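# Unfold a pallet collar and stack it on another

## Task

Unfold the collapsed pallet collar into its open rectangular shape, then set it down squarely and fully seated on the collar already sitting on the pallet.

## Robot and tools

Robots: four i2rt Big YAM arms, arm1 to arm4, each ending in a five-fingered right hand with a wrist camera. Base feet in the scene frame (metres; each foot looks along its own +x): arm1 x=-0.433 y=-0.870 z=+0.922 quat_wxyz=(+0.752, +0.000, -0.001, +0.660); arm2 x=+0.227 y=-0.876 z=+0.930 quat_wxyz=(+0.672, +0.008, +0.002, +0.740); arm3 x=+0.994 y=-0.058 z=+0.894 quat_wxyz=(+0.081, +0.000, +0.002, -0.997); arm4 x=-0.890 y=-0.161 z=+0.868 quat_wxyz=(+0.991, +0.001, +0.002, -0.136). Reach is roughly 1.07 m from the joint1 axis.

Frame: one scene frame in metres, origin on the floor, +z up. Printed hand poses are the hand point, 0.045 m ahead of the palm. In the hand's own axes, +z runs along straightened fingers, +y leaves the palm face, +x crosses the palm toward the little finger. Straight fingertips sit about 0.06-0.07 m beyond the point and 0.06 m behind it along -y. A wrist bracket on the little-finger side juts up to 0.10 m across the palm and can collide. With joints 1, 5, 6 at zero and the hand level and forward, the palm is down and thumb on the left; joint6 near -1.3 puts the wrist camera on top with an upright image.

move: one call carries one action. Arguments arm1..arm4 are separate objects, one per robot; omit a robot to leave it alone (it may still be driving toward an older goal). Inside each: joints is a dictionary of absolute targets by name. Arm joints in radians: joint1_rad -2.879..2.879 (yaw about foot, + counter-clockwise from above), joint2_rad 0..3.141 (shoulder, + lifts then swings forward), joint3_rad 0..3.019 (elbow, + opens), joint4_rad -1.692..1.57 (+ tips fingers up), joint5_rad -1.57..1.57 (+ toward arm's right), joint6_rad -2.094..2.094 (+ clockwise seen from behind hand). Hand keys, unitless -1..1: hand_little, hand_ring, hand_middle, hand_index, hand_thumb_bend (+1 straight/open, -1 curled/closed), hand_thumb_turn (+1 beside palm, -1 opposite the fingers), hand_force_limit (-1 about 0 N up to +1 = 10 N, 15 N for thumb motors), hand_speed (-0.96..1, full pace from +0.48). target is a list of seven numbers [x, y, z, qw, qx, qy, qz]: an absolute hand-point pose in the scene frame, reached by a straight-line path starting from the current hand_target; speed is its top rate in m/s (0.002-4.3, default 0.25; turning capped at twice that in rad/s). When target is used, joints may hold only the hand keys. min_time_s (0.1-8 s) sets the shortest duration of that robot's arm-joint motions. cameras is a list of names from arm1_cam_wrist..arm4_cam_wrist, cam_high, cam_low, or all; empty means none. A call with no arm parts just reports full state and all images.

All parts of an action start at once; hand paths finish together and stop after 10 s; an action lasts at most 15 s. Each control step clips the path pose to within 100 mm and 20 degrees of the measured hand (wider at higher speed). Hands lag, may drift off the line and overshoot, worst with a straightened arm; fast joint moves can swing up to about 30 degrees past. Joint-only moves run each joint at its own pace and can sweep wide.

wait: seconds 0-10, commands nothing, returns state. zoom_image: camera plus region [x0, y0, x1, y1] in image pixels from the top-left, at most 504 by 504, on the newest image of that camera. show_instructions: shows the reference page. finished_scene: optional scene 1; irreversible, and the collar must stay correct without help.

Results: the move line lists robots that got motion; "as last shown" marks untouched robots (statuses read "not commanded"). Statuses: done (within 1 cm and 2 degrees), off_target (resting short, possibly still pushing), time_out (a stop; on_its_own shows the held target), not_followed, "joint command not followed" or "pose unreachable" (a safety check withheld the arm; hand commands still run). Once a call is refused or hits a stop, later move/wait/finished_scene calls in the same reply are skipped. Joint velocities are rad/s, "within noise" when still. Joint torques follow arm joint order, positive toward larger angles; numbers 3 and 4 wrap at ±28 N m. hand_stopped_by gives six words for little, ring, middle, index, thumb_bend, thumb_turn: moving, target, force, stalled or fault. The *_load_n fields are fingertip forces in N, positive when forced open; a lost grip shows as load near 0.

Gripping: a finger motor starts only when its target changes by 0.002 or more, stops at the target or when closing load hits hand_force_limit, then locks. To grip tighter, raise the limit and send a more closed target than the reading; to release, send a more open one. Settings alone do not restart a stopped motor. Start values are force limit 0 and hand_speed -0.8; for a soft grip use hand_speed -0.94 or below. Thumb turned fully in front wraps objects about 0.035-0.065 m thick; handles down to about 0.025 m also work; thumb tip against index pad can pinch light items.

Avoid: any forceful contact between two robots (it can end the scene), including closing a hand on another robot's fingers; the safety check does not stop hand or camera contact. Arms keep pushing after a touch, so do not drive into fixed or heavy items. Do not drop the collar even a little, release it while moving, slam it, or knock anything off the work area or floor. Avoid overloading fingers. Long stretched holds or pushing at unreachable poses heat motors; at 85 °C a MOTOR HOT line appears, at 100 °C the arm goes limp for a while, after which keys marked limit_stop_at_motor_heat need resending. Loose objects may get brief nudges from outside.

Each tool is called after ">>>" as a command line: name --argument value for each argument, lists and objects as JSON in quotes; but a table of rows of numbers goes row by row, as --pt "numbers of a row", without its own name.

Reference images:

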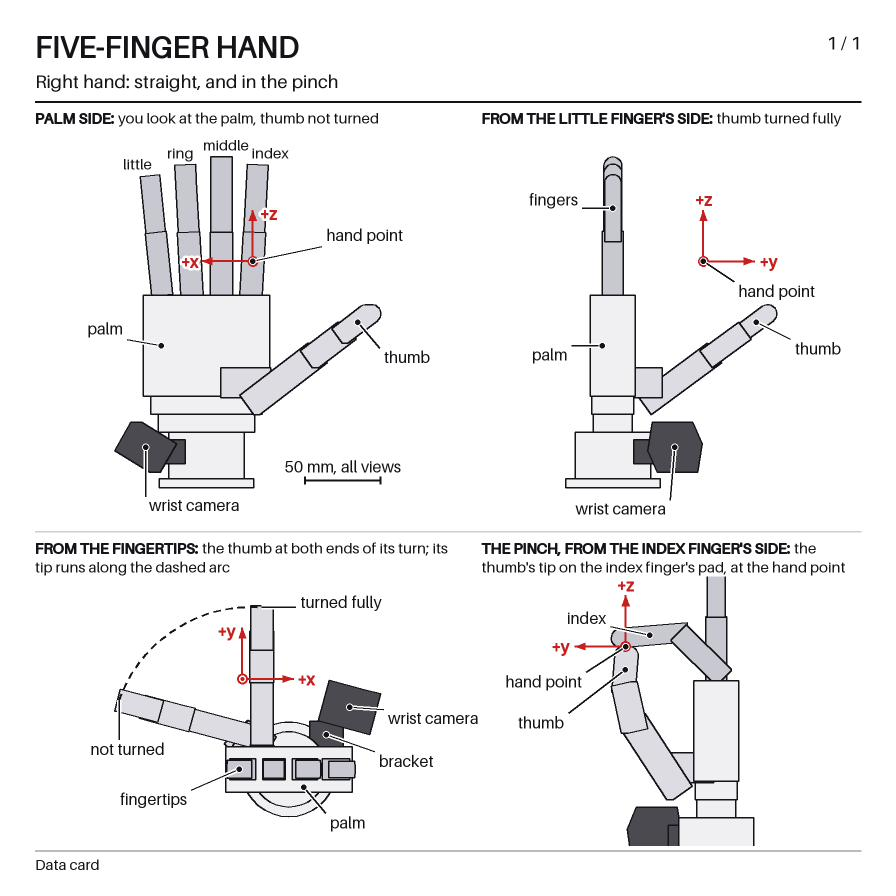

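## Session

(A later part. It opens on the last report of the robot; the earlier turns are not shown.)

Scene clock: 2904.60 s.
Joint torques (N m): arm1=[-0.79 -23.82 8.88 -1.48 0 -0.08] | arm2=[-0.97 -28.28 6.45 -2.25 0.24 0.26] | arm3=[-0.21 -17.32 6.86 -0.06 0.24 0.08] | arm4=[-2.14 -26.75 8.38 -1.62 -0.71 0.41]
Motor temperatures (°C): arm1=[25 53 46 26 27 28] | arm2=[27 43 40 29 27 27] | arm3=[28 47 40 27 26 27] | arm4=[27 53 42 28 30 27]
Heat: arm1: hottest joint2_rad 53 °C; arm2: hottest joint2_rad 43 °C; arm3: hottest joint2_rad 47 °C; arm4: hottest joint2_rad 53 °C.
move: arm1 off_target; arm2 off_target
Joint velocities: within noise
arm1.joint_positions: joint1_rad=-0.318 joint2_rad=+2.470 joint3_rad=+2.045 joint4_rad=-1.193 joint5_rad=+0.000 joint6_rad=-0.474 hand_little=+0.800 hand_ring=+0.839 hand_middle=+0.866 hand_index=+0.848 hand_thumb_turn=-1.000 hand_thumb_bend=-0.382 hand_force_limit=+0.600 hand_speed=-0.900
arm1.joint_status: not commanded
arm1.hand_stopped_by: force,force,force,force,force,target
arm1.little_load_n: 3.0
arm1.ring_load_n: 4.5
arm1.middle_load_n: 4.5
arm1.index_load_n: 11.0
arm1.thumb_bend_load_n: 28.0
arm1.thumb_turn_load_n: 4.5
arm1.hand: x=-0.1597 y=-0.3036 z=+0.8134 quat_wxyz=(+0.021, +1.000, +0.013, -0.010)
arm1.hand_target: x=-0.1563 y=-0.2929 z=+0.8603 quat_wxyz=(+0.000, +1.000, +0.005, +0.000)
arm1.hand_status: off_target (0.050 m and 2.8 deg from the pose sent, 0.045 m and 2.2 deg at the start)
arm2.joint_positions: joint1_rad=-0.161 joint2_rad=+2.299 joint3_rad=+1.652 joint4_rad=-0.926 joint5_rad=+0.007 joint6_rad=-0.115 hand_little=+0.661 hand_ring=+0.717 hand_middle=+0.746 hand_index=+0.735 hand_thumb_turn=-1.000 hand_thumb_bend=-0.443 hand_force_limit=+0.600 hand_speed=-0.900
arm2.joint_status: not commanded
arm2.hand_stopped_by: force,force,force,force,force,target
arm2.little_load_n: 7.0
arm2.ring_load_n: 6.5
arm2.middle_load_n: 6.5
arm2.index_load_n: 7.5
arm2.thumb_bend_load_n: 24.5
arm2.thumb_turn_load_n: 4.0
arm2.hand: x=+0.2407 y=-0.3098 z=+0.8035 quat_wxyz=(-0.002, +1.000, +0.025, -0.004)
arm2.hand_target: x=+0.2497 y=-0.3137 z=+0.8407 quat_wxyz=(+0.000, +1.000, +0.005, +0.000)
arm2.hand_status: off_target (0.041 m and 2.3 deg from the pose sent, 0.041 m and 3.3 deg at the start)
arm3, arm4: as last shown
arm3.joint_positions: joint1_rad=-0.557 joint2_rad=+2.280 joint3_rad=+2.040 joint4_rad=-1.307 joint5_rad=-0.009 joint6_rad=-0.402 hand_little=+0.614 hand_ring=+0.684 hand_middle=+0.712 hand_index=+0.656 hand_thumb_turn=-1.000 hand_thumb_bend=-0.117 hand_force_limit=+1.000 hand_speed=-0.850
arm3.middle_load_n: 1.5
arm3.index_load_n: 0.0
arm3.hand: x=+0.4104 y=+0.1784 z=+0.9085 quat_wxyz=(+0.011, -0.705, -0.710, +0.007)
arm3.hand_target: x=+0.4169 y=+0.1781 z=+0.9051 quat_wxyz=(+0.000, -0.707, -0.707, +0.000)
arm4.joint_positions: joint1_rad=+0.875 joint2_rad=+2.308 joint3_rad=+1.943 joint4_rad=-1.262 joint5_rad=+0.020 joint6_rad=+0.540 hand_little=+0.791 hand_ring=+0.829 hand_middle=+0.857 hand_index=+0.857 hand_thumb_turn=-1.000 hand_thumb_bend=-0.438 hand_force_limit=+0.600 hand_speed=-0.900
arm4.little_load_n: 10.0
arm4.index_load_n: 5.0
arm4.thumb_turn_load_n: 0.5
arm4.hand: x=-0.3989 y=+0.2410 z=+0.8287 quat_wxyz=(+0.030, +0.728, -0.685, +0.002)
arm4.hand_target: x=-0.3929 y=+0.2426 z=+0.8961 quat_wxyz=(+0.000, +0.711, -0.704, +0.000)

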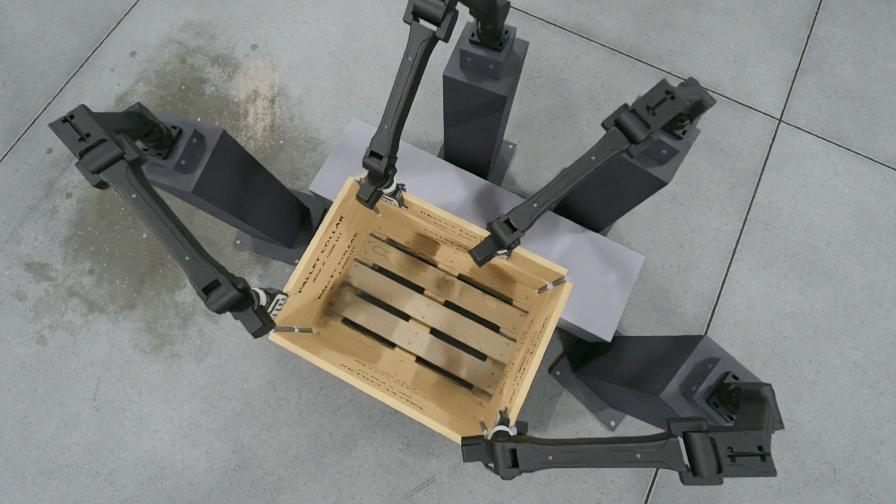

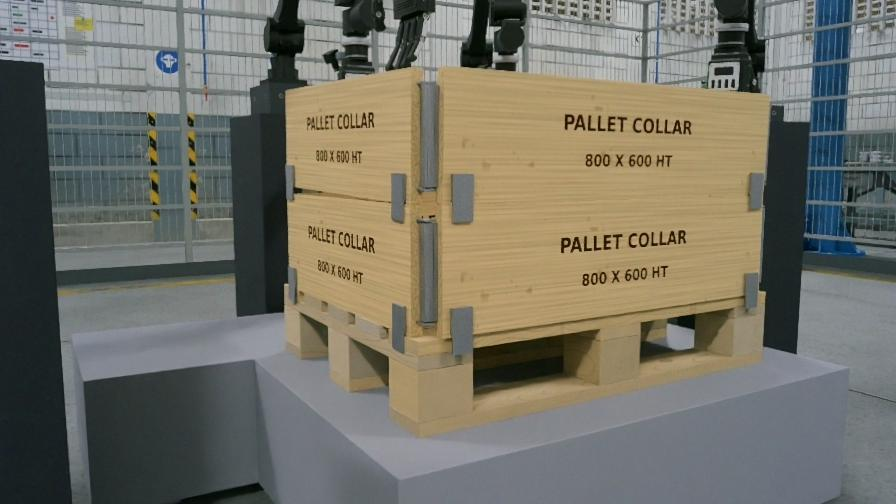

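>>> move --arm1 '{"target":[-0.157,-0.291,0.828,0,1,0.0052,0],"speed":0.04}' --arm2 '{"target":[0.251,-0.307,0.806,0,1,0.0052,0],"speed":0.04}' --arm4 '{"target":[-0.395,0.243,0.875,0,0.710,-0.704,0],"speed":0.1}' --cameras '["cam_high","cam_low"]'

>>> zoom_image --camera "cam_low" --region '[275, 150, 335, 210]'

>>> zoom_image --camera "cam_high" --region '[320, 130, 420, 230]'

>>> zoom_image --camera "cam_high" --region '[500, 240, 600, 340]'

>>> zoom_image --camera "cam_low" --region '[380, 160, 500, 250]'

Scene clock: 2917.03 s.
Joint torques (N m): arm1=[-0.62 -21.89 9.06 -1.07 0.08 -0.07] | arm2=[-1.03 -25 8.43 -1.05 0.22 0.26] | arm3=[-0.21 -17.26 6.86 0.03 0.24 0.08] | arm4=[-2.2 -24.47 7.79 -1.18 -0.51 0.41]
Motor temperatures (°C): arm1=[25 55 46 26 27 28] | arm2=[27 44 40 29 27 27] | arm3=[28 47 40 27 26 27] | arm4=[27 53 42 28 30 27]
Heat: arm1: hottest joint2_rad 55 °C; arm2: hottest joint2_rad 44 °C; arm3: hottest joint2_rad 47 °C; arm4: hottest joint2_rad 53 °C.
move: arm1 off_target; arm2 off_target; arm4 off_target
Joint velocities: within noise
arm1.joint_positions: joint1_rad=-0.318 joint2_rad=+2.485 joint3_rad=+2.030 joint4_rad=-1.150 joint5_rad=-0.002 joint6_rad=-0.471 hand_little=+0.800 hand_ring=+0.839 hand_middle=+0.866 hand_index=+0.848 hand_thumb_turn=-1.000 hand_thumb_bend=-0.382 hand_force_limit=+0.600 hand_speed=-0.900
arm1.joint_status: not commanded
arm1.hand_stopped_by: force,force,force,force,force,target
arm1.little_load_n: 2.5
arm1.ring_load_n: 5.5
arm1.middle_load_n: 6.0
arm1.index_load_n: 12.5
arm1.thumb_bend_load_n: 33.5
arm1.thumb_turn_load_n: 5.5
arm1.hand: x=-0.1598 y=-0.3024 z=+0.7965 quat_wxyz=(+0.015, +1.000, +0.011, -0.008)
arm1.hand_target: x=-0.1572 y=-0.2915 z=+0.8275 quat_wxyz=(+0.000, +1.000, +0.005, +0.000)
arm1.hand_status: off_target (0.034 m and 2.1 deg from the pose sent, 0.019 m and 2.7 deg at the start)
arm2.joint_positions: joint1_rad=-0.161 joint2_rad=+2.325 joint3_rad=+1.648 joint4_rad=-0.899 joint5_rad=+0.007 joint6_rad=-0.115 hand_little=+0.661 hand_ring=+0.717 hand_middle=+0.746 hand_index=+0.735 hand_thumb_turn=-1.000 hand_thumb_bend=-0.443 hand_force_limit=+0.600 hand_speed=-0.900
arm2.joint_status: not commanded
arm2.hand_stopped_by: force,force,force,force,force,target
arm2.little_load_n: 5.5
arm2.ring_load_n: 6.0
arm2.middle_load_n: 6.5
arm2.index_load_n: 7.5
arm2.thumb_bend_load_n: 29.5
arm2.thumb_turn_load_n: 5.0
arm2.hand: x=+0.2404 y=-0.3111 z=+0.7873 quat_wxyz=(-0.001, +1.000, +0.025, -0.004)
arm2.hand_target: x=+0.2510 y=-0.3071 z=+0.8058 quat_wxyz=(-0.001, +1.000, +0.005, +0.000)
arm2.hand_status: off_target (0.022 m and 2.3 deg from the pose sent, 0.011 m and 2.3 deg at the start)
arm3: as last shown
arm3.joint_positions: joint1_rad=-0.557 joint2_rad=+2.280 joint3_rad=+2.040 joint4_rad=-1.311 joint5_rad=-0.009 joint6_rad=-0.402 hand_little=+0.614 hand_ring=+0.684 hand_middle=+0.711 hand_index=+0.656 hand_thumb_turn=-1.000 hand_thumb_bend=-0.117 hand_force_limit=+1.000 hand_speed=-0.850
arm3.middle_load_n: 0.5
arm3.hand: x=+0.4111 y=+0.1780 z=+0.9087 quat_wxyz=(+0.009, -0.705, -0.710, +0.006)
arm3.hand_target: x=+0.4170 y=+0.1780 z=+0.9051 quat_wxyz=(+0.000, -0.707, -0.707, +0.000)
arm4.joint_positions: joint1_rad=+0.875 joint2_rad=+2.296 joint3_rad=+1.911 joint4_rad=-1.222 joint5_rad=+0.015 joint6_rad=+0.540 hand_little=+0.791 hand_ring=+0.829 hand_middle=+0.857 hand_index=+0.857 hand_thumb_turn=-1.000 hand_thumb_bend=-0.438 hand_force_limit=+0.600 hand_speed=-0.900
arm4.joint_status: not commanded
arm4.hand_stopped_by: force,force,force,force,force,target
arm4.little_load_n: 10.0
arm4.ring_load_n: 8.0
arm4.middle_load_n: 7.0
arm4.index_load_n: 4.5
arm4.thumb_bend_load_n: 23.0
arm4.thumb_turn_load_n: 0.0
arm4.hand: x=-0.3995 y=+0.2418 z=+0.8249 quat_wxyz=(+0.020, +0.728, -0.685, +0.002)
arm4.hand_target: x=-0.3954 y=+0.2429 z=+0.8729 quat_wxyz=(+0.000, +0.711, -0.704, +0.000)
arm4.hand_status: off_target (0.050 m and 3.8 deg from the pose sent, 0.047 m and 4.6 deg at the start)

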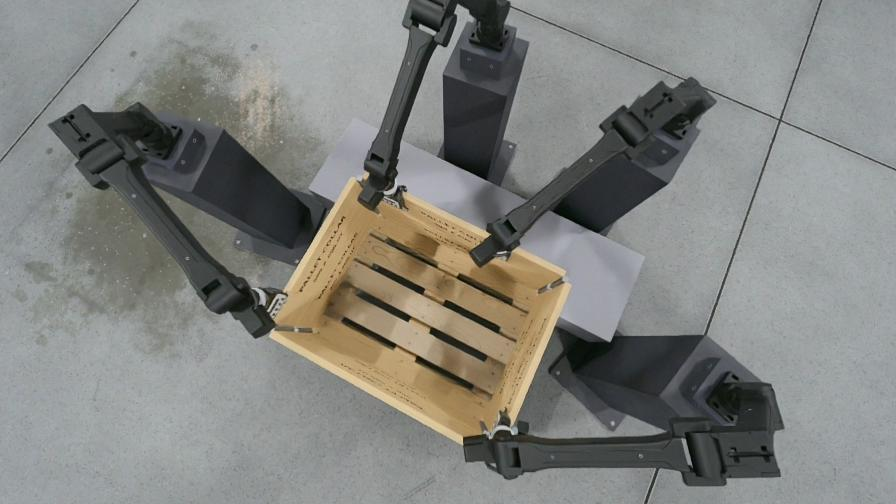

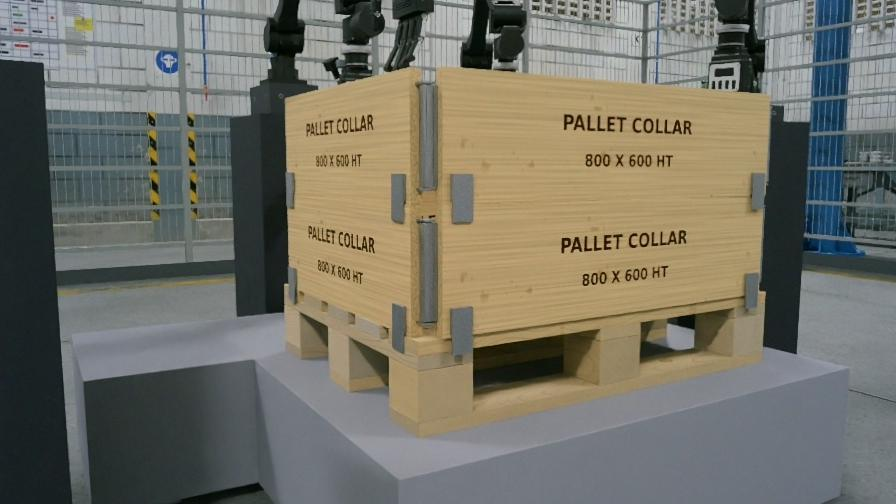

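Scaled by 8.400.

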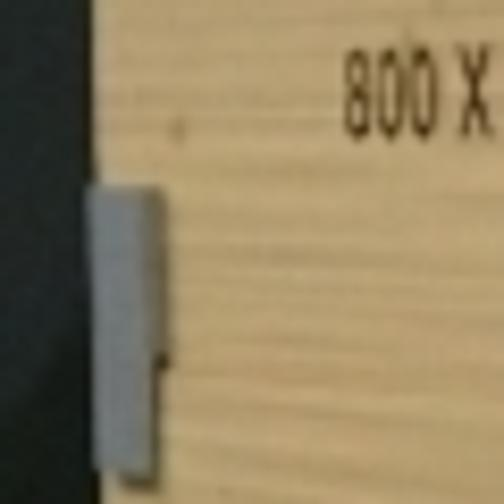

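Scaled by 5.040.

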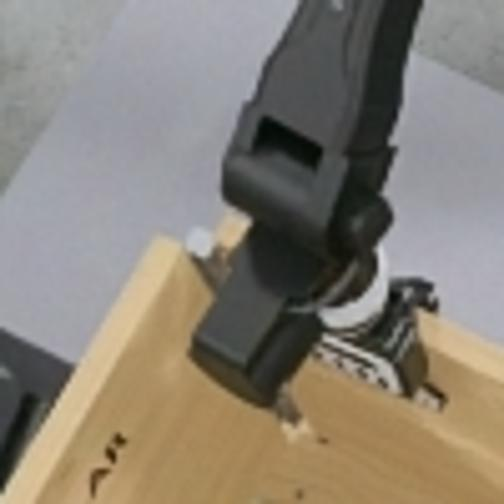

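Scaled by 5.040.

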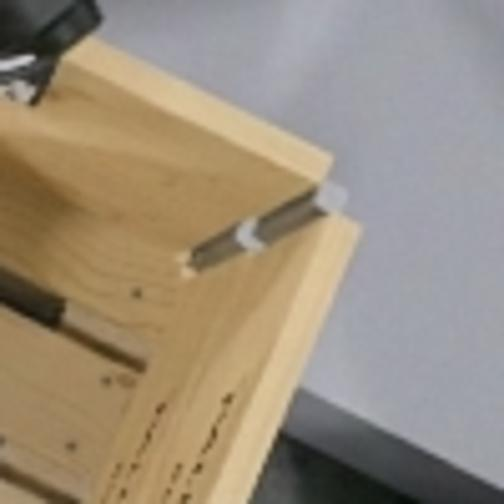

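Scaled by 4.200.

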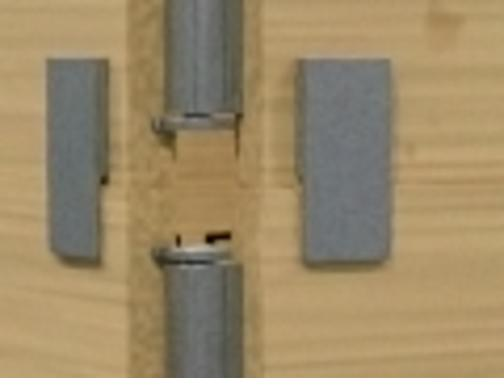

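>>> move --arm1 '{"target":[-0.157,-0.294,0.800,0,1,0.0052,0],"speed":0.04}' --arm2 '{"target":[0.248,-0.308,0.784,0,1,0.0052,0],"speed":0.04}' --arm4 '{"target":[-0.397,0.243,0.840,0,0.710,-0.704,0],"speed":0.05}' --cameras '["cam_high","cam_low"]'

>>> zoom_image --camera "cam_low" --region '[275, 60, 505, 230]'

>>> zoom_image --camera "cam_high" --region '[320, 130, 420, 230]'

>>> zoom_image --camera "cam_high" --region '[500, 240, 600, 340]'

>>> zoom_image --camera "cam_low" --region '[700, 140, 800, 220]'

Scene clock: 2926.27 s.
Joint torques (N m): arm1=[-0.79 -19.72 8.02 0.06 0.1 -0.11] | arm2=[-0.91 -21.54 8.08 0.1 0.18 0.26] | arm3=[-0.21 -17.32 6.86 0.03 0.23 0.08] | arm4=[-1.55 -21.3 7.23 -0.08 -0.49 0.41]
Motor temperatures (°C): arm1=[25 52 45 26 27 28] | arm2=[27 45 40 29 27 27] | arm3=[28 47 40 27 26 27] | arm4=[27 53 42 28 30 27]
Heat: arm1: hottest joint2_rad 52 °C; arm2: hottest joint2_rad 45 °C; arm3: hottest joint2_rad 47 °C; arm4: hottest joint2_rad 53 °C.
move: arm1 off_target; arm2 off_target; arm4 off_target
Joint velocities: within noise
arm1.joint_positions: joint1_rad=-0.318 joint2_rad=+2.485 joint3_rad=+2.022 joint4_rad=-1.133 joint5_rad=-0.003 joint6_rad=-0.470 hand_little=+0.800 hand_ring=+0.839 hand_middle=+0.866 hand_index=+0.848 hand_thumb_turn=-1.000 hand_thumb_bend=-0.382 hand_force_limit=+0.600 hand_speed=-0.900
arm1.joint_status: not commanded
arm1.hand_stopped_by: force,force,force,force,force,target
arm1.little_load_n: 2.0
arm1.ring_load_n: 4.0
arm1.middle_load_n: 4.5
arm1.index_load_n: 11.0
arm1.thumb_bend_load_n: 32.5
arm1.thumb_turn_load_n: 5.0
arm1.hand: x=-0.1595 y=-0.3014 z=+0.7929 quat_wxyz=(+0.011, +1.000, +0.011, -0.007)
arm1.hand_target: x=-0.1570 y=-0.2941 z=+0.8002 quat_wxyz=(+0.000, +1.000, +0.005, +0.000)
arm1.hand_status: off_target (0.011 m and 1.6 deg from the pose sent, 0.010 m and 2.1 deg at the start)
arm2.joint_positions: joint1_rad=-0.161 joint2_rad=+2.327 joint3_rad=+1.648 joint4_rad=-0.895 joint5_rad=+0.008 joint6_rad=-0.114 hand_little=+0.661 hand_ring=+0.717 hand_middle=+0.746 hand_index=+0.735 hand_thumb_turn=-1.000 hand_thumb_bend=-0.443 hand_force_limit=+0.600 hand_speed=-0.900
arm2.joint_status: not commanded
arm2.hand_stopped_by: force,force,force,force,force,target
arm2.little_load_n: 4.5
arm2.ring_load_n: 5.0
arm2.middle_load_n: 6.0
arm2.index_load_n: 6.5
arm2.thumb_bend_load_n: 30.0
arm2.thumb_turn_load_n: 5.0
arm2.hand: x=+0.2404 y=-0.3104 z=+0.7858 quat_wxyz=(-0.002, +1.000, +0.024, -0.004)
arm2.hand_target: x=+0.2481 y=-0.3081 z=+0.7841 quat_wxyz=(+0.000, +1.000, +0.005, +0.000)
arm2.hand_status: off_target (0.008 m and 2.2 deg from the pose sent, 0.009 m and 2.3 deg at the start)
arm3: as last shown
arm3.middle_load_n: 1.0
arm3.hand: x=+0.4111 y=+0.1781 z=+0.9087 quat_wxyz=(+0.009, -0.705, -0.710, +0.006)
arm3.hand_target: x=+0.4170 y=+0.1781 z=+0.9051 quat_wxyz=(+0.000, -0.707, -0.707, +0.000)
arm4.joint_positions: joint1_rad=+0.875 joint2_rad=+2.282 joint3_rad=+1.880 joint4_rad=-1.183 joint5_rad=+0.015 joint6_rad=+0.540 hand_little=+0.791 hand_ring=+0.829 hand_middle=+0.857 hand_index=+0.857 hand_thumb_turn=-1.000 hand_thumb_bend=-0.438 hand_force_limit=+0.600 hand_speed=-0.900
arm4.joint_status: not commanded
arm4.hand_stopped_by: force,force,force,force,force,target
arm4.little_load_n: 8.0
arm4.ring_load_n: 6.5
arm4.middle_load_n: 5.0
arm4.index_load_n: 3.0
arm4.thumb_bend_load_n: 21.0
arm4.thumb_turn_load_n: 1.0
arm4.hand: x=-0.3999 y=+0.2415 z=+0.8216 quat_wxyz=(+0.010, +0.729, -0.685, +0.004)
arm4.hand_target: x=-0.3970 y=+0.2429 z=+0.8397 quat_wxyz=(+0.000, +0.711, -0.704, +0.000)
arm4.hand_status: off_target (0.019 m and 3.3 deg from the pose sent, 0.015 m and 3.8 deg at the start)

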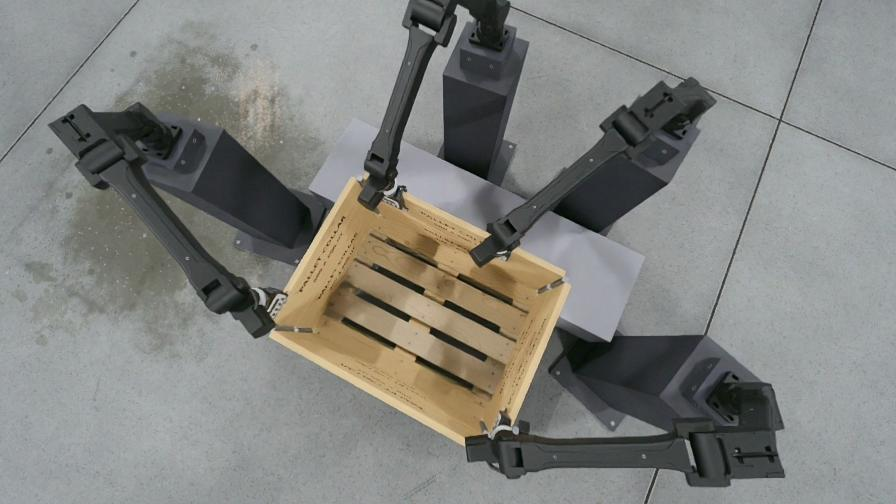

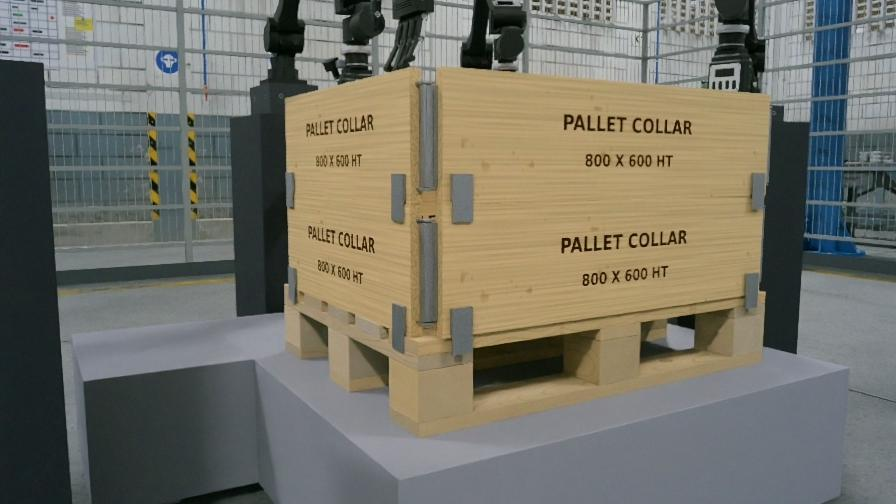

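Scaled by 2.191.

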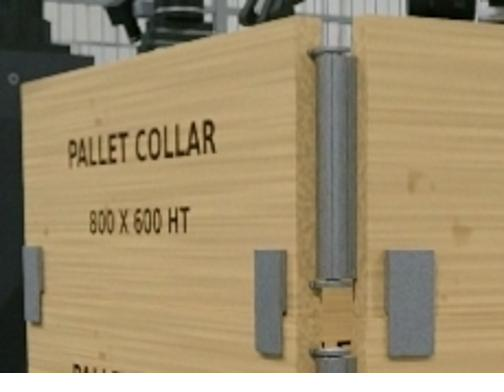

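Scaled by 5.040.

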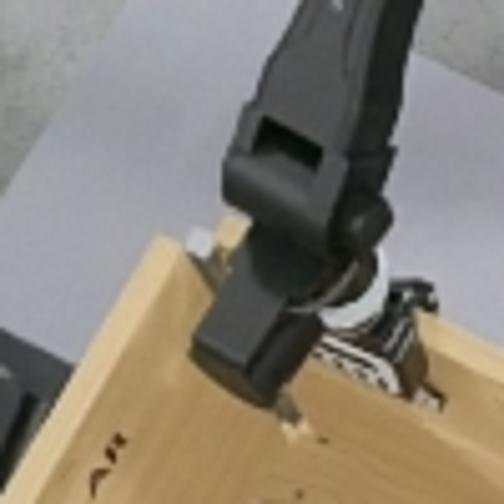

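Scaled by 5.040.

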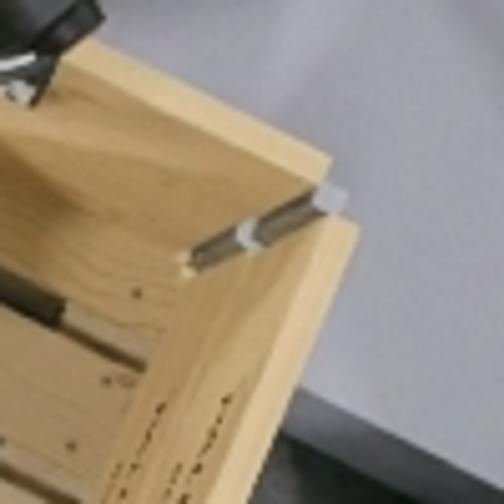

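Scaled by 5.040.

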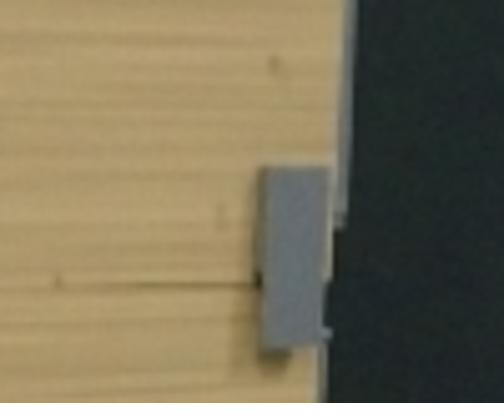

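>>> move --arm1 '{"target":[-0.158,-0.297,0.783,0,1,0.0052,0],"speed":0.04}' --arm2 '{"target":[0.244,-0.309,0.774,0,1,0.0052,0],"speed":0.04}' --arm4 '{"target":[-0.399,0.242,0.812,0,0.710,-0.704,0],"speed":0.05}' --cameras '["cam_low"]'

>>> zoom_image --camera "cam_low" --region '[700, 140, 800, 220]'

Scene clock: 2933.07 s.
Joint torques (N m): arm1=[-0.79 -18.2 7.35 0.79 0.13 -0.11] | arm2=[0.32 -20.66 7.6 0.9 0.19 0.33] | arm3=[-0.21 -17.26 6.86 0.03 0.23 0.08] | arm4=[-1.79 -18.78 6.91 0.79 -0.5 0.43]
Motor temperatures (°C): arm1=[25 51 45 26 27 28] | arm2=[27 44 39 29 27 27] | arm3=[28 47 40 27 26 27] | arm4=[27 52 41 28 30 27]
Heat: arm1: hottest joint2_rad 51 °C; arm2: hottest joint2_rad 44 °C; arm3: hottest joint2_rad 47 °C; arm4: hottest joint2_rad 52 °C.
move: arm1 done; arm2 off_target; arm4 off_target
Joint velocities: within noise
arm1.joint_positions: joint1_rad=-0.319 joint2_rad=+2.481 joint3_rad=+2.010 joint4_rad=-1.119 joint5_rad=-0.004 joint6_rad=-0.470 hand_little=+0.800 hand_ring=+0.839 hand_middle=+0.866 hand_index=+0.848 hand_thumb_turn=-1.000 hand_thumb_bend=-0.382 hand_force_limit=+0.600 hand_speed=-0.900
arm1.joint_status: not commanded
arm1.hand_stopped_by: force,force,force,force,force,target
arm1.little_load_n: 2.0
arm1.ring_load_n: 3.5
arm1.middle_load_n: 3.5
arm1.index_load_n: 10.5
arm1.thumb_bend_load_n: 30.5
arm1.thumb_turn_load_n: 4.5
arm1.hand: x=-0.1595 y=-0.3017 z=+0.7914 quat_wxyz=(+0.007, +1.000, +0.011, -0.005)
arm1.hand_target: x=-0.1579 y=-0.2971 z=+0.7833 quat_wxyz=(+0.000, +1.000, +0.005, +0.000)
arm1.hand_status: done (0.010 m and 1.2 deg from the pose sent, 0.011 m and 1.6 deg at the start)
arm2.joint_positions: joint1_rad=-0.161 joint2_rad=+2.328 joint3_rad=+1.648 joint4_rad=-0.886 joint5_rad=+0.008 joint6_rad=-0.113 hand_little=+0.661 hand_ring=+0.717 hand_middle=+0.746 hand_index=+0.735 hand_thumb_turn=-1.000 hand_thumb_bend=-0.443 hand_force_limit=+0.600 hand_speed=-0.900
arm2.joint_status: not commanded
arm2.hand_stopped_by: force,force,force,force,force,target
arm2.little_load_n: 4.5
arm2.ring_load_n: 5.0
arm2.middle_load_n: 5.5
arm2.index_load_n: 6.5
arm2.thumb_bend_load_n: 30.0
arm2.thumb_turn_load_n: 5.0
arm2.hand: x=+0.2405 y=-0.3084 z=+0.7848 quat_wxyz=(-0.006, +1.000, +0.024, -0.003)
arm2.hand_target: x=+0.2441 y=-0.3091 z=+0.7741 quat_wxyz=(+0.000, +1.000, +0.005, +0.000)
arm2.hand_status: off_target (0.011 m and 2.2 deg from the pose sent, 0.012 m and 2.3 deg at the start)
arm3.joint_positions: joint1_rad=-0.557 joint2_rad=+2.280 joint3_rad=+2.040 joint4_rad=-1.311 joint5_rad=-0.009 joint6_rad=-0.402 hand_little=+0.614 hand_ring=+0.684 hand_middle=+0.711 hand_index=+0.656 hand_thumb_turn=-1.000 hand_thumb_bend=-0.117 hand_force_limit=+1.000 hand_speed=-0.850
arm3.joint_status: not commanded
arm3.hand_stopped_by: force,force,force,force,force,target
arm3.little_load_n: 0.0
arm3.ring_load_n: 0.0
arm3.middle_load_n: 0.5
arm3.index_load_n: 0.0
arm3.thumb_bend_load_n: -0.5
arm3.thumb_turn_load_n: 0.0
arm3.hand: x=+0.4111 y=+0.1781 z=+0.9087 quat_wxyz=(+0.009, -0.705, -0.710, +0.006)
arm3.hand_target: x=+0.4170 y=+0.1781 z=+0.9051 quat_wxyz=(+0.000, -0.707, -0.707, +0.000)
arm3.hand_status: not commanded
arm4.joint_positions: joint1_rad=+0.875 joint2_rad=+2.271 joint3_rad=+1.855 joint4_rad=-1.150 joint5_rad=+0.016 joint6_rad=+0.540 hand_little=+0.791 hand_ring=+0.829 hand_middle=+0.857 hand_index=+0.857 hand_thumb_turn=-1.000 hand_thumb_bend=-0.438 hand_force_limit=+0.600 hand_speed=-0.900
arm4.joint_status: not commanded
arm4.hand_stopped_by: force,force,force,force,force,target
arm4.little_load_n: 7.0
arm4.ring_load_n: 5.0
arm4.middle_load_n: 4.0
arm4.index_load_n: 2.0
arm4.thumb_bend_load_n: 19.5
arm4.thumb_turn_load_n: 2.5
arm4.hand: x=-0.3992 y=+0.2418 z=+0.8197 quat_wxyz=(+0.000, +0.728, -0.685, +0.007)
arm4.hand_target: x=-0.3990 y=+0.2419 z=+0.8121 quat_wxyz=(+0.001, +0.710, -0.704, +0.000)
arm4.hand_status: off_target (0.008 m and 3.1 deg from the pose sent, 0.010 m and 3.3 deg at the start)

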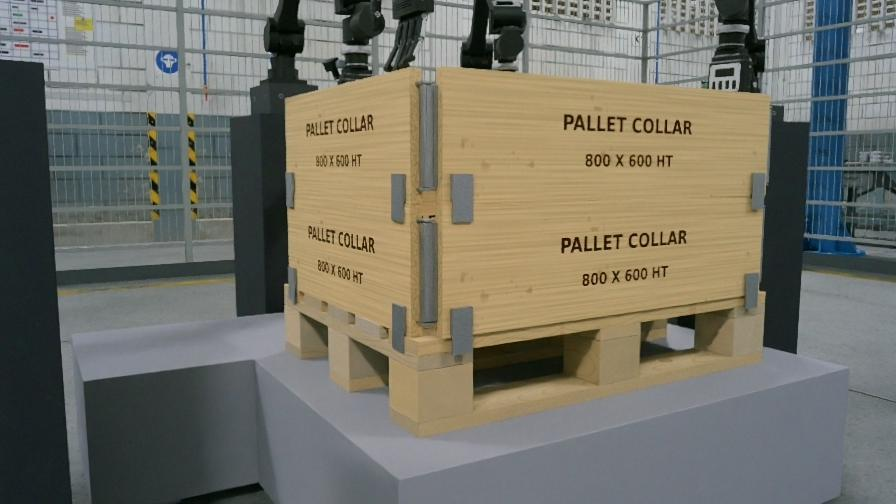

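Scaled by 5.040.

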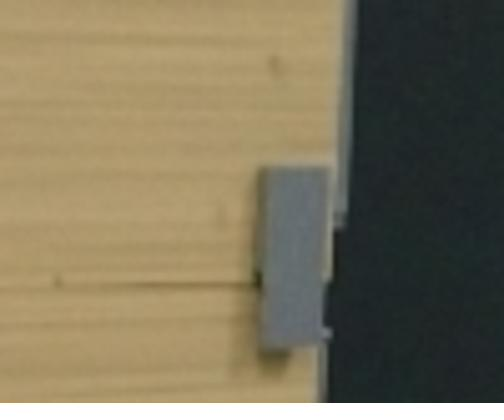

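>>> move --arm1 '{"joints":{"hand_speed":-0.6,"hand_thumb_bend":0.4,"hand_little":1,"hand_ring":1,"hand_middle":1,"hand_index":1}}' --arm2 '{"joints":{"hand_speed":-0.6,"hand_thumb_bend":0.4,"hand_little":1,"hand_ring":1,"hand_middle":1,"hand_index":1}}' --arm4 '{"joints":{"hand_speed":-0.6,"hand_thumb_bend":0.4,"hand_little":1,"hand_ring":1,"hand_middle":1,"hand_index":1}}' --arm3 '{"joints":{"hand_speed":-0.6,"hand_thumb_bend":0.4,"hand_little":1,"hand_ring":1,"hand_middle":1,"hand_index":1}}' --cameras '["cam_low","cam_high"]'

>>> zoom_image --camera "cam_low" --region '[700, 140, 800, 220]'

>>> zoom_image --camera "cam_low" --region '[275, 150, 335, 210]'

>>> zoom_image --camera "cam_high" --region '[500, 240, 600, 340]'

Scene clock: 2940.17 s.
Joint torques (N m): arm1=[-0.79 -18.32 7.56 0.29 -0.05 -0.14] | arm2=[0.62 -21.01 7.98 1.01 -0.05 0.1] | arm3=[-0.26 -17.32 6.86 0.16 0.12 0.08] | arm4=[-1.73 -18.43 7.06 0.7 -0.06 0.16]
Motor temperatures (°C): arm1=[25 49 45 26 27 28] | arm2=[27 44 39 29 27 27] | arm3=[28 47 40 27 26 27] | arm4=[27 51 41 28 29 27]
Heat: arm1: hottest joint2_rad 49 °C; arm2: hottest joint2_rad 44 °C; arm3: hottest joint2_rad 47 °C; arm4: hottest joint2_rad 51 °C.
move: arm1 done; arm2 done; arm3 done; arm4 done
Joint velocities: within noise
arm1.joint_positions: joint1_rad=-0.319 joint2_rad=+2.482 joint3_rad=+2.008 joint4_rad=-1.104 joint5_rad=+0.001 joint6_rad=-0.466 hand_little=+1.000 hand_ring=+1.000 hand_middle=+1.000 hand_index=+1.000 hand_thumb_turn=-1.000 hand_thumb_bend=+0.400 hand_force_limit=+0.600 hand_speed=-0.600
arm1.joint_status: all done
arm1.hand_stopped_by: target,target,target,target,target,target
arm1.little_load_n: 0.0
arm1.ring_load_n: 0.0
arm1.middle_load_n: 0.0
arm1.index_load_n: 0.0
arm1.thumb_bend_load_n: 0.0
arm1.thumb_turn_load_n: 0.0
arm1.hand: x=-0.1577 y=-0.2996 z=+0.7893 quat_wxyz=(+0.003, +1.000, +0.008, -0.001)
arm1.hand_target: x=-0.1580 y=-0.2972 z=+0.7832 quat_wxyz=(+0.000, +1.000, +0.005, +0.000)
arm1.hand_status: not commanded
arm2.joint_positions: joint1_rad=-0.162 joint2_rad=+2.330 joint3_rad=+1.645 joint4_rad=-0.891 joint5_rad=+0.013 joint6_rad=-0.091 hand_little=+1.000 hand_ring=+1.000 hand_middle=+1.000 hand_index=+1.000 hand_thumb_turn=-1.000 hand_thumb_bend=+0.400 hand_force_limit=+0.600 hand_speed=-0.600
arm2.joint_status: all done
arm2.hand_stopped_by: target,target,target,target,target,target
arm2.little_load_n: 0.0
arm2.ring_load_n: 0.0
arm2.middle_load_n: 0.0
arm2.index_load_n: 0.0
arm2.thumb_bend_load_n: 0.0
arm2.thumb_turn_load_n: 0.0
arm2.hand: x=+0.2402 y=-0.3112 z=+0.7828 quat_wxyz=(-0.001, +1.000, +0.013, -0.001)
arm2.hand_target: x=+0.2439 y=-0.3092 z=+0.7742 quat_wxyz=(+0.000, +1.000, +0.005, +0.000)
arm2.hand_status: not commanded
arm3.joint_positions: joint1_rad=-0.557 joint2_rad=+2.280 joint3_rad=+2.040 joint4_rad=-1.314 joint5_rad=-0.006 joint6_rad=-0.402 hand_little=+1.000 hand_ring=+1.000 hand_middle=+1.000 hand_index=+1.000 hand_thumb_turn=-1.000 hand_thumb_bend=+0.400 hand_force_limit=+1.000 hand_speed=-0.600
arm3.joint_status: all done
arm3.hand_stopped_by: target,target,target,target,target,target
arm3.little_load_n: 0.0
arm3.ring_load_n: 0.0
arm3.middle_load_n: 0.0
arm3.index_load_n: 0.0
arm3.thumb_bend_load_n: 0.0
arm3.thumb_turn_load_n: 0.0
arm3.hand: x=+0.4122 y=+0.1782 z=+0.9089 quat_wxyz=(+0.008, -0.705, -0.710, +0.004)
arm3.hand_target: x=+0.4170 y=+0.1780 z=+0.9051 quat_wxyz=(+0.000, -0.707, -0.707, +0.000)
arm3.hand_status: not commanded
arm4.joint_positions: joint1_rad=+0.874 joint2_rad=+2.270 joint3_rad=+1.851 joint4_rad=-1.145 joint5_rad=+0.005 joint6_rad=+0.570 hand_little=+1.000 hand_ring=+1.000 hand_middle=+1.000 hand_index=+1.000 hand_thumb_turn=-1.000 hand_thumb_bend=+0.400 hand_force_limit=+0.600 hand_speed=-0.600
arm4.joint_status: all done
arm4.hand_stopped_by: target,target,target,target,target,target
arm4.little_load_n: 0.0
arm4.ring_load_n: 0.0
arm4.middle_load_n: 0.0
arm4.index_load_n: 0.0
arm4.thumb_bend_load_n: 0.0
arm4.thumb_turn_load_n: 0.0
arm4.hand: x=-0.3997 y=+0.2451 z=+0.8194 quat_wxyz=(-0.002, +0.718, -0.696, +0.001)
arm4.hand_target: x=-0.3990 y=+0.2419 z=+0.8122 quat_wxyz=(+0.000, +0.710, -0.704, +0.000)
arm4.hand_status: not commanded
pictures: cam_high, cam_low

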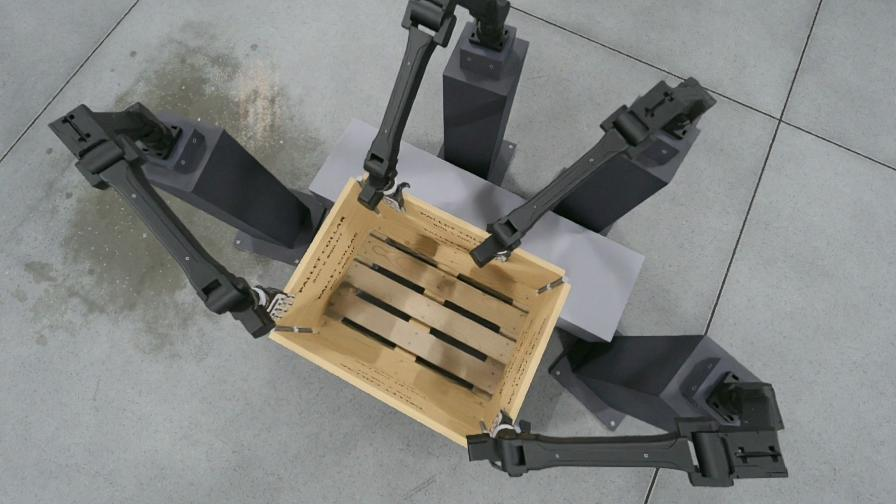

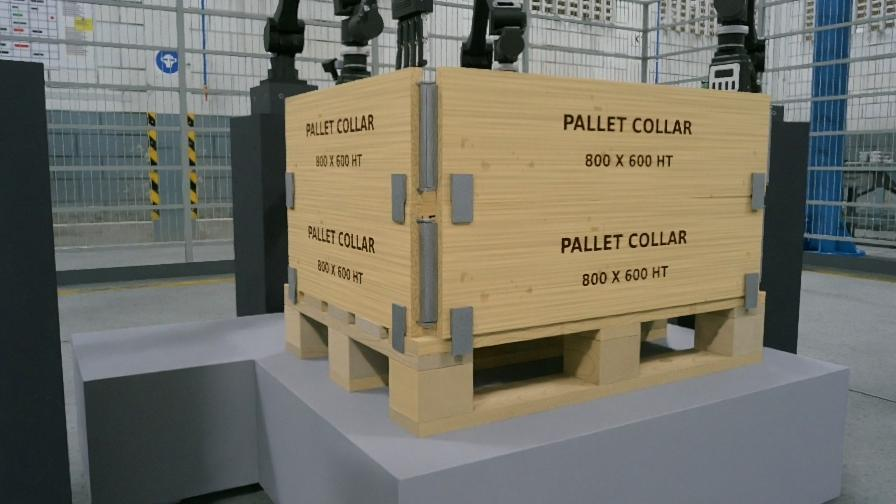

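Scaled by 5.040.

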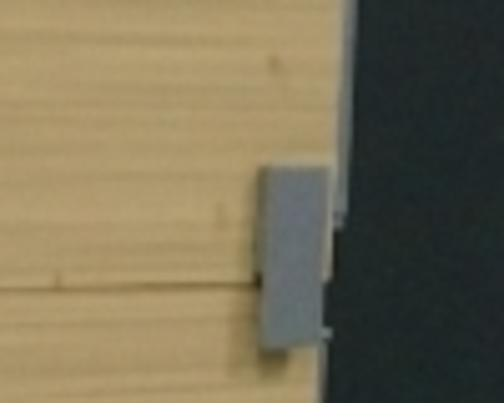

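Scaled by 8.400.

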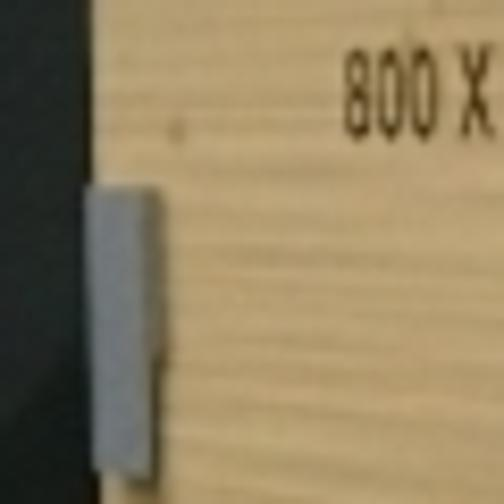

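Scaled by 5.040.

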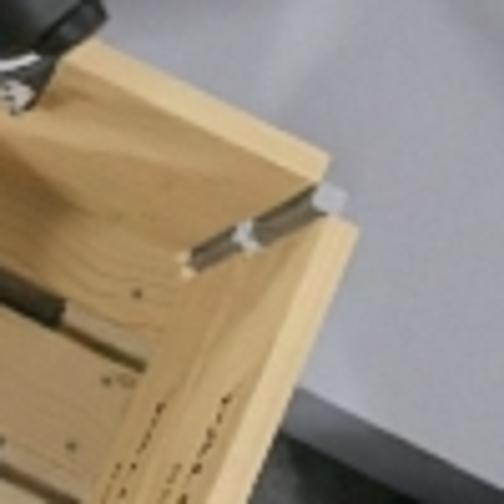

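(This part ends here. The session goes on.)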